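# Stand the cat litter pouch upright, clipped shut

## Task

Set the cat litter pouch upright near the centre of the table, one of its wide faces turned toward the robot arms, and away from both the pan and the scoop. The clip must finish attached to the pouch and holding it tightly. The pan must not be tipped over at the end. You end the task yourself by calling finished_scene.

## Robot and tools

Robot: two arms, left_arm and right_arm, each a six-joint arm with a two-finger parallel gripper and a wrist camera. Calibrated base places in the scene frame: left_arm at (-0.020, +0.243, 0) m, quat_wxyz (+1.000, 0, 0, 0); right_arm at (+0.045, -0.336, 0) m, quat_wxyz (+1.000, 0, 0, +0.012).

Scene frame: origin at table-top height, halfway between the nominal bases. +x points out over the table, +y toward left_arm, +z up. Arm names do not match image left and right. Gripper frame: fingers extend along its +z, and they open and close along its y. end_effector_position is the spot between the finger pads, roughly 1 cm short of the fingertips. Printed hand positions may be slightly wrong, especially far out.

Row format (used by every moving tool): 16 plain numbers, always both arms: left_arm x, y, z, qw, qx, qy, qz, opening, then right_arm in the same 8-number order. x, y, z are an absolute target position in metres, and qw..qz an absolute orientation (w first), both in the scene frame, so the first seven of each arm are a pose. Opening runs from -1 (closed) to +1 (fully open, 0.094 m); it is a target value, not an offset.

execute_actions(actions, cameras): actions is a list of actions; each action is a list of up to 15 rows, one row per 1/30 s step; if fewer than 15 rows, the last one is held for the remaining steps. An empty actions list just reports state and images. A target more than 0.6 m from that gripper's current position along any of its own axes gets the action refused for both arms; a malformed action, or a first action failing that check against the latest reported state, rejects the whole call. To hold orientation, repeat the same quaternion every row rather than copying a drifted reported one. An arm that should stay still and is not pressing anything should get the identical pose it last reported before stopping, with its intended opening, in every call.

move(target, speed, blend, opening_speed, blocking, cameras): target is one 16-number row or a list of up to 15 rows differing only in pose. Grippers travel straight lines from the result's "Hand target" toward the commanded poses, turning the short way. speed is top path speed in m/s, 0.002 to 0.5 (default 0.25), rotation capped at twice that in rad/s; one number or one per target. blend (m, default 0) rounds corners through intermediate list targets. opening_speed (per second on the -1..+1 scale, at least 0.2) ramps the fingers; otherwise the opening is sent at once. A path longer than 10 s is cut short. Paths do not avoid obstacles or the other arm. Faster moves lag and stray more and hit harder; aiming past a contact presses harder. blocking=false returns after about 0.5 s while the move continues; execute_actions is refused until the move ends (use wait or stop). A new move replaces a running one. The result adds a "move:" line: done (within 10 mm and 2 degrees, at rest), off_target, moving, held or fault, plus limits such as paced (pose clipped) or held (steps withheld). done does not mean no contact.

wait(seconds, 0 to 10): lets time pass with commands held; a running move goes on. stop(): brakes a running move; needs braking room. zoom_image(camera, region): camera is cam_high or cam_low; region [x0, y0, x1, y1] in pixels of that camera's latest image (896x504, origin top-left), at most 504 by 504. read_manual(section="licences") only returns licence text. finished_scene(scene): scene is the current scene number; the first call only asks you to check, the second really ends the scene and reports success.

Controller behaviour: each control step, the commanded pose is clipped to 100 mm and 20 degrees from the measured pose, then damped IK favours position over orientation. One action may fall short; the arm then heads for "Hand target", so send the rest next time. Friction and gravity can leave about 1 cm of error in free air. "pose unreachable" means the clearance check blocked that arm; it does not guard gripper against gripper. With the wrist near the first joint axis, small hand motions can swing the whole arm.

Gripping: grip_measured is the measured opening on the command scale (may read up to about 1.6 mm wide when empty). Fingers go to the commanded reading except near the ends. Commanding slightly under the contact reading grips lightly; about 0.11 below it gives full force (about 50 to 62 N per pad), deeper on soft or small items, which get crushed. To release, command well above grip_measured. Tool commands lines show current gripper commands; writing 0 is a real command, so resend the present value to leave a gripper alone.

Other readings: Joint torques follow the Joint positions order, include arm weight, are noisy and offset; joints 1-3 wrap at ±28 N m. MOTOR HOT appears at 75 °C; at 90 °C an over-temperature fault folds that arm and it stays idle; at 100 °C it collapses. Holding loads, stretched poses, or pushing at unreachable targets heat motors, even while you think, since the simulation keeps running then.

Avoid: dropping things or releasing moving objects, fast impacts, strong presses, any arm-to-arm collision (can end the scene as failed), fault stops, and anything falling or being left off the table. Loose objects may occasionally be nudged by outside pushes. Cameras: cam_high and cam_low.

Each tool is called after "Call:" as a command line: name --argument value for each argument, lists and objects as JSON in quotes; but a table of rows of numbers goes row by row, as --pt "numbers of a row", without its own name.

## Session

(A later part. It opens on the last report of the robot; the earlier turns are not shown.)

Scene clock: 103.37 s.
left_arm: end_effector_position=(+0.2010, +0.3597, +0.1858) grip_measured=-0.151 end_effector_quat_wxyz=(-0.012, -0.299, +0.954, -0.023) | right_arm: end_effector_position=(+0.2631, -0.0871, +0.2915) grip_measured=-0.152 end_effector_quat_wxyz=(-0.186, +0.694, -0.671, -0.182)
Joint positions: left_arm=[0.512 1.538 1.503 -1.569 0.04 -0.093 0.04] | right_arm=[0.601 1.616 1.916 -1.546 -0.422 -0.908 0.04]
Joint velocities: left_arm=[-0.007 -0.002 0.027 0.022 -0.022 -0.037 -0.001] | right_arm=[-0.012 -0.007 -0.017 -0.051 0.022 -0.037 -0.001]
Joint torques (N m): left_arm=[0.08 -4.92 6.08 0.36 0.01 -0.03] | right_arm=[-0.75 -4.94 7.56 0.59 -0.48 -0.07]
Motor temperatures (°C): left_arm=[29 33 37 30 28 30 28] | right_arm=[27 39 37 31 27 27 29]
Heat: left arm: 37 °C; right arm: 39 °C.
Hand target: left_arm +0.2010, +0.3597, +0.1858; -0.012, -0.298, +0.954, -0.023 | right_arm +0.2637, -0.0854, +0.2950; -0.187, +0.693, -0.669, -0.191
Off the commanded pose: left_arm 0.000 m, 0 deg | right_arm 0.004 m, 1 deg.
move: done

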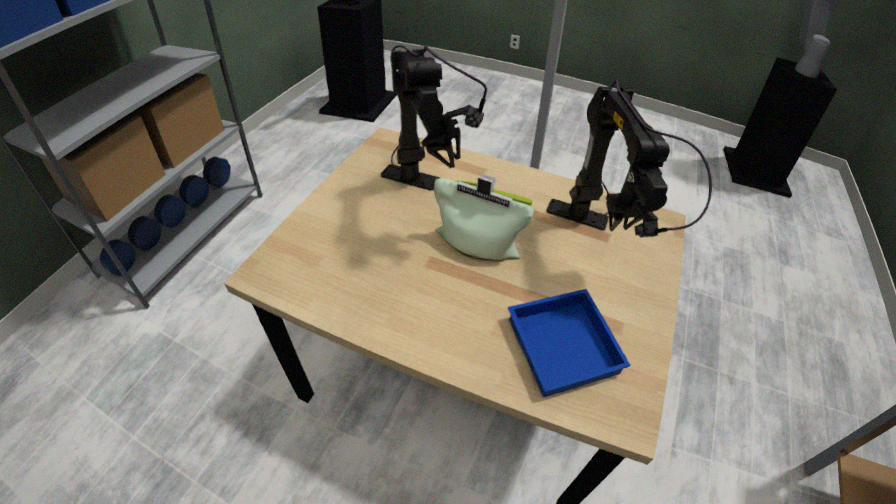

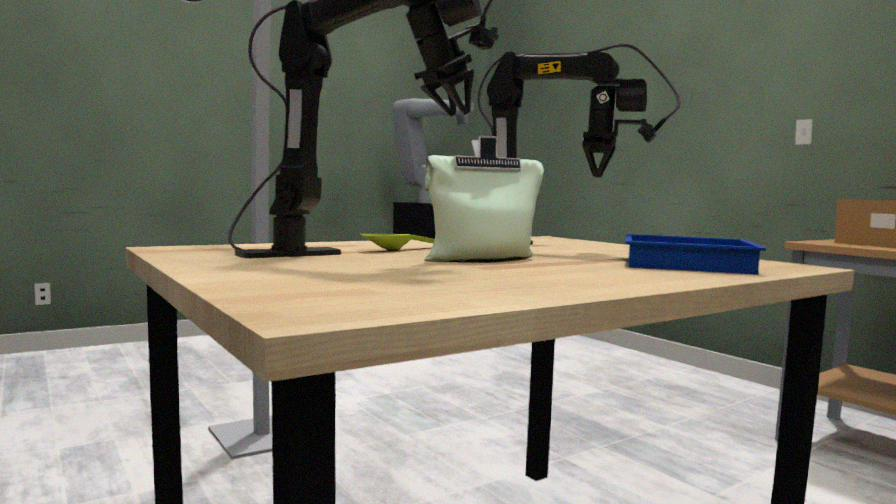

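Call:
move --pt "0.201 0.3597 0.1858 -0.012 -0.298 0.954 -0.023 -0.15 0.255 -0.20 0.31 0.1857 -0.6932 0.6694 0.1923 -0.15" --pt "0.201 0.3597 0.1858 -0.012 -0.298 0.954 -0.023 -0.15 0.24 -0.36 0.25 0.1857 -0.6932 0.6694 0.1923 -0.15" --speed 0.18 --blend 0.04

Scene clock: 106.77 s.
left_arm: end_effector_position=(+0.2010, +0.3597, +0.1858) grip_measured=-0.151 end_effector_quat_wxyz=(-0.012, -0.299, +0.954, -0.023) | right_arm: end_effector_position=(+0.2406, -0.3665, +0.2533) grip_measured=-0.152 end_effector_quat_wxyz=(+0.233, -0.656, +0.714, -0.071)
Joint positions: left_arm=[0.512 1.538 1.503 -1.569 0.04 -0.093 0.04] | right_arm=[-0.542 1.09 1.369 -1.554 -0.399 -1.944 0.04]
Joint velocities: left_arm=[-0.002 0.012 -0.012 -0.066 0.066 0.022 -0.001] | right_arm=[-0.012 -0.007 -0.012 0.051 0.037 0.007 -0.001]
Joint torques (N m): left_arm=[-0.01 -4.83 5.86 0.41 -0.02 0] | right_arm=[0.72 -0.95 4.78 0.62 -0.37 -0.03]
Motor temperatures (°C): left_arm=[29 33 37 30 28 30 28] | right_arm=[27 38 37 31 27 27 29]
Heat: left arm: 37 °C; right arm: 38 °C.
Hand target: left_arm +0.2010, +0.3597, +0.1858; -0.012, -0.298, +0.954, -0.023 | right_arm +0.2394, -0.3631, +0.2499; -0.232, +0.659, -0.713, +0.059
Off the commanded pose: left_arm 0.000 m, 0 deg | right_arm 0.007 m, 31 deg; orientation clipped.
joint sent to its limit (right arm) — joint 4 (wrist pitch), lower limit. The joint targets are off in orientation, not in position.
move: off_target (right_arm); limits=paced

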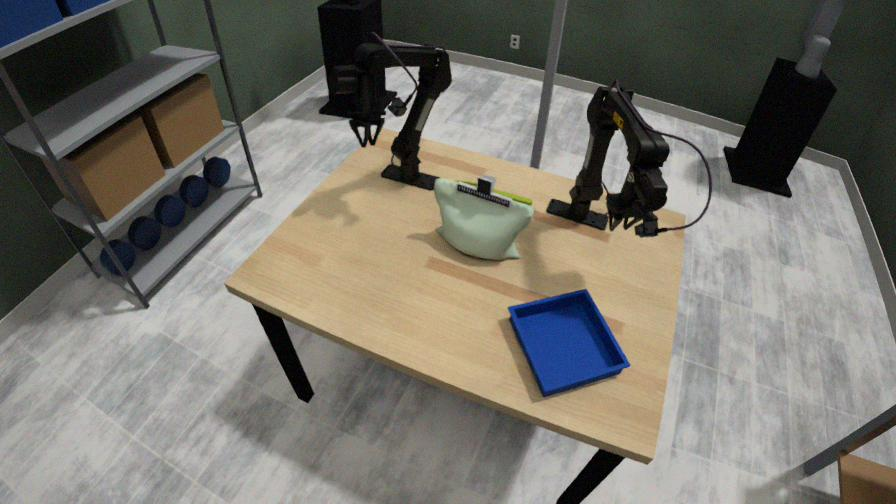

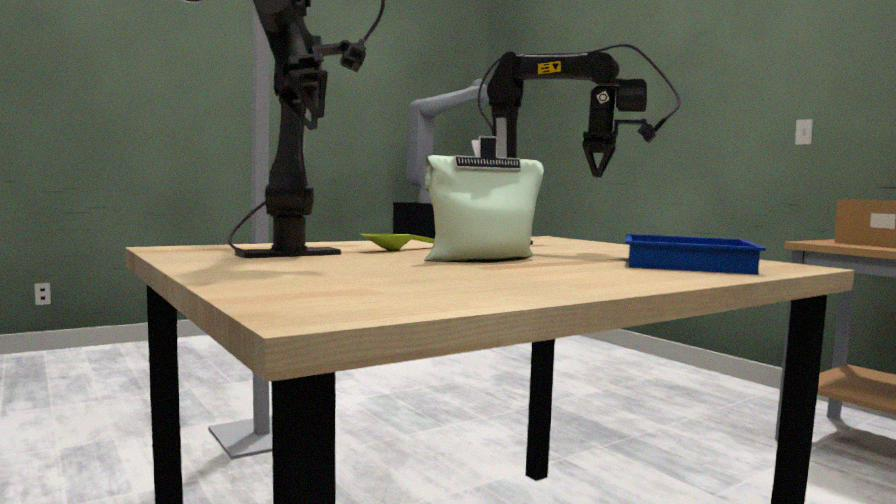

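Call:
zoom_image --camera "cam_low" --region '[400, 120, 570, 280]'

Call:
zoom_image --camera "cam_high" --region '[410, 150, 560, 280]'

Scaled by 2.965.

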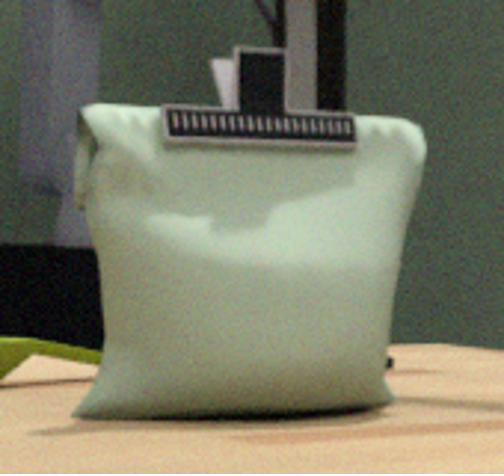

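Scaled by 3.360.

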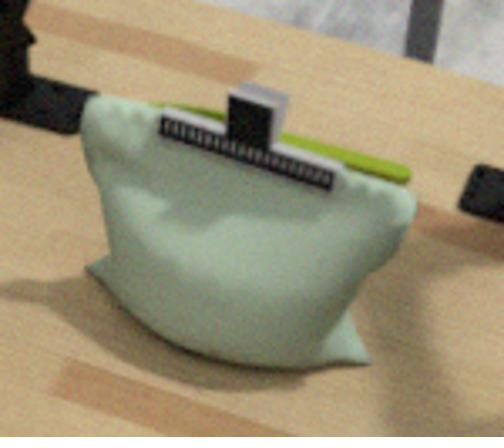

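Call:
zoom_image --camera "cam_low" --region '[440, 125, 540, 185]'

Call:
zoom_image --camera "cam_high" --region '[430, 165, 540, 225]'

Scaled by 5.040.

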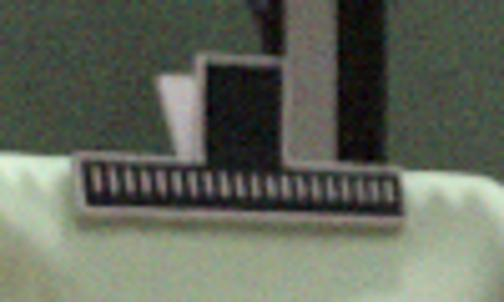

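Scaled by 4.582.

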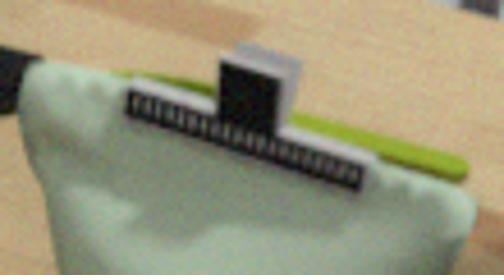

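Call:
finished_scene --scene 2

This call ended nothing. Check each condition of the task against the scene as it is now, look again where you are not sure, and mend what is not met. Then call finished_scene again.

Call:
execute_actions --actions '[]'

Call:
zoom_image --camera "cam_low" --region '[340, 120, 780, 300]'

Call:
zoom_image --camera "cam_high" --region '[360, 100, 700, 420]'

Scene clock: 108.83 s.
left_arm: end_effector_position=(+0.2010, +0.3597, +0.1858) grip_measured=-0.151 end_effector_quat_wxyz=(-0.012, -0.299, +0.954, -0.023) | right_arm: end_effector_position=(+0.2405, -0.3666, +0.2533) grip_measured=-0.152 end_effector_quat_wxyz=(+0.232, -0.656, +0.714, -0.071)
Joint positions: left_arm=[0.512 1.538 1.503 -1.569 0.04 -0.093 0.04] | right_arm=[-0.542 1.09 1.369 -1.554 -0.398 -1.945 0.04]
Joint velocities: left_arm=[-0.017 -0.027 0.012 -0.007 -0.007 -0.022 -0.001] | right_arm=[-0.002 0.017 -0.007 0.051 -0.022 -0.022 0]
Joint torques (N m): left_arm=[0.06 -4.96 5.97 0.36 0.02 0.05] | right_arm=[0.64 -0.84 4.74 0.61 -0.32 -0.05]
Motor temperatures (°C): left_arm=[29 33 37 30 28 30 28] | right_arm=[27 38 36 31 27 27 29]
Heat: left arm: 37 °C; right arm: 38 °C.
Hand target: left_arm +0.2010, +0.3597, +0.1858; -0.012, -0.298, +0.954, -0.023 | right_arm +0.2394, -0.3631, +0.2499; -0.232, +0.659, -0.713, +0.059
Tool commands: left_gripper/opening=-0.15 right_gripper/opening=-0.15
Off the commanded pose: left_arm 0.000 m, 0 deg | right_arm 0.007 m, 31 deg; orientation clipped.

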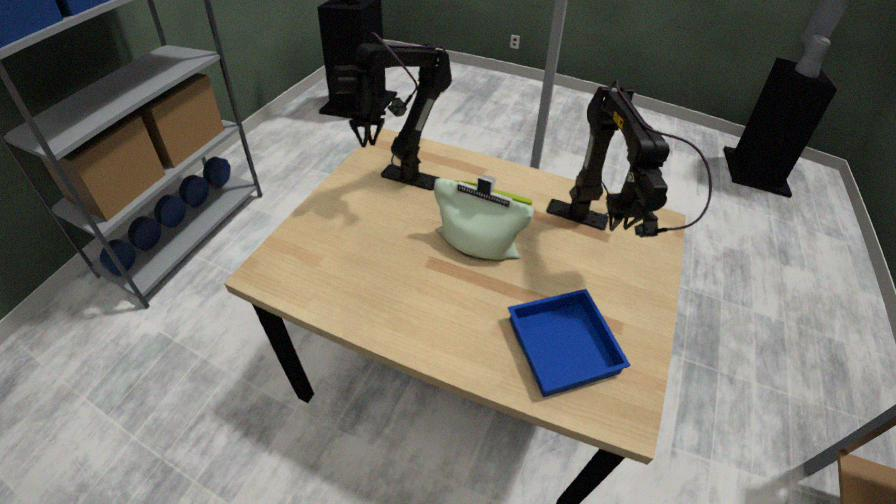

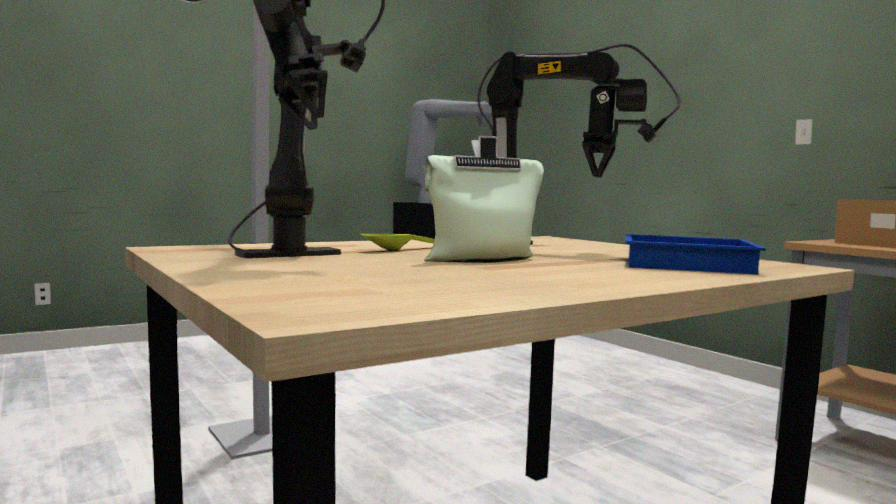

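Scaled by 1.145.

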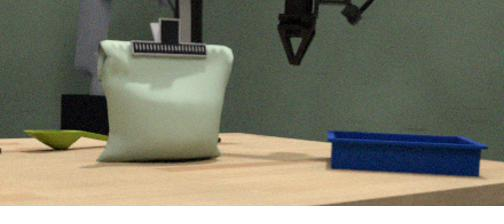

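Scaled by 1.482.

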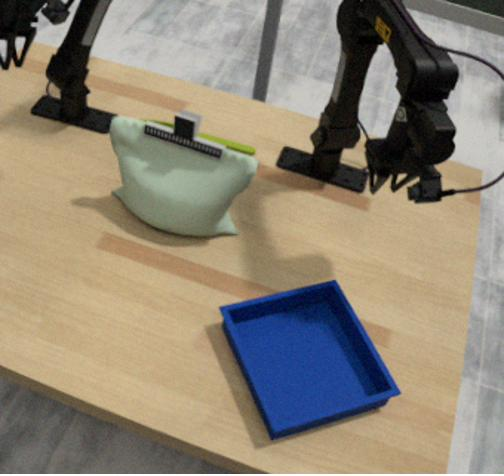

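Call:
finished_scene --scene 2

The scene is finished: the task was done.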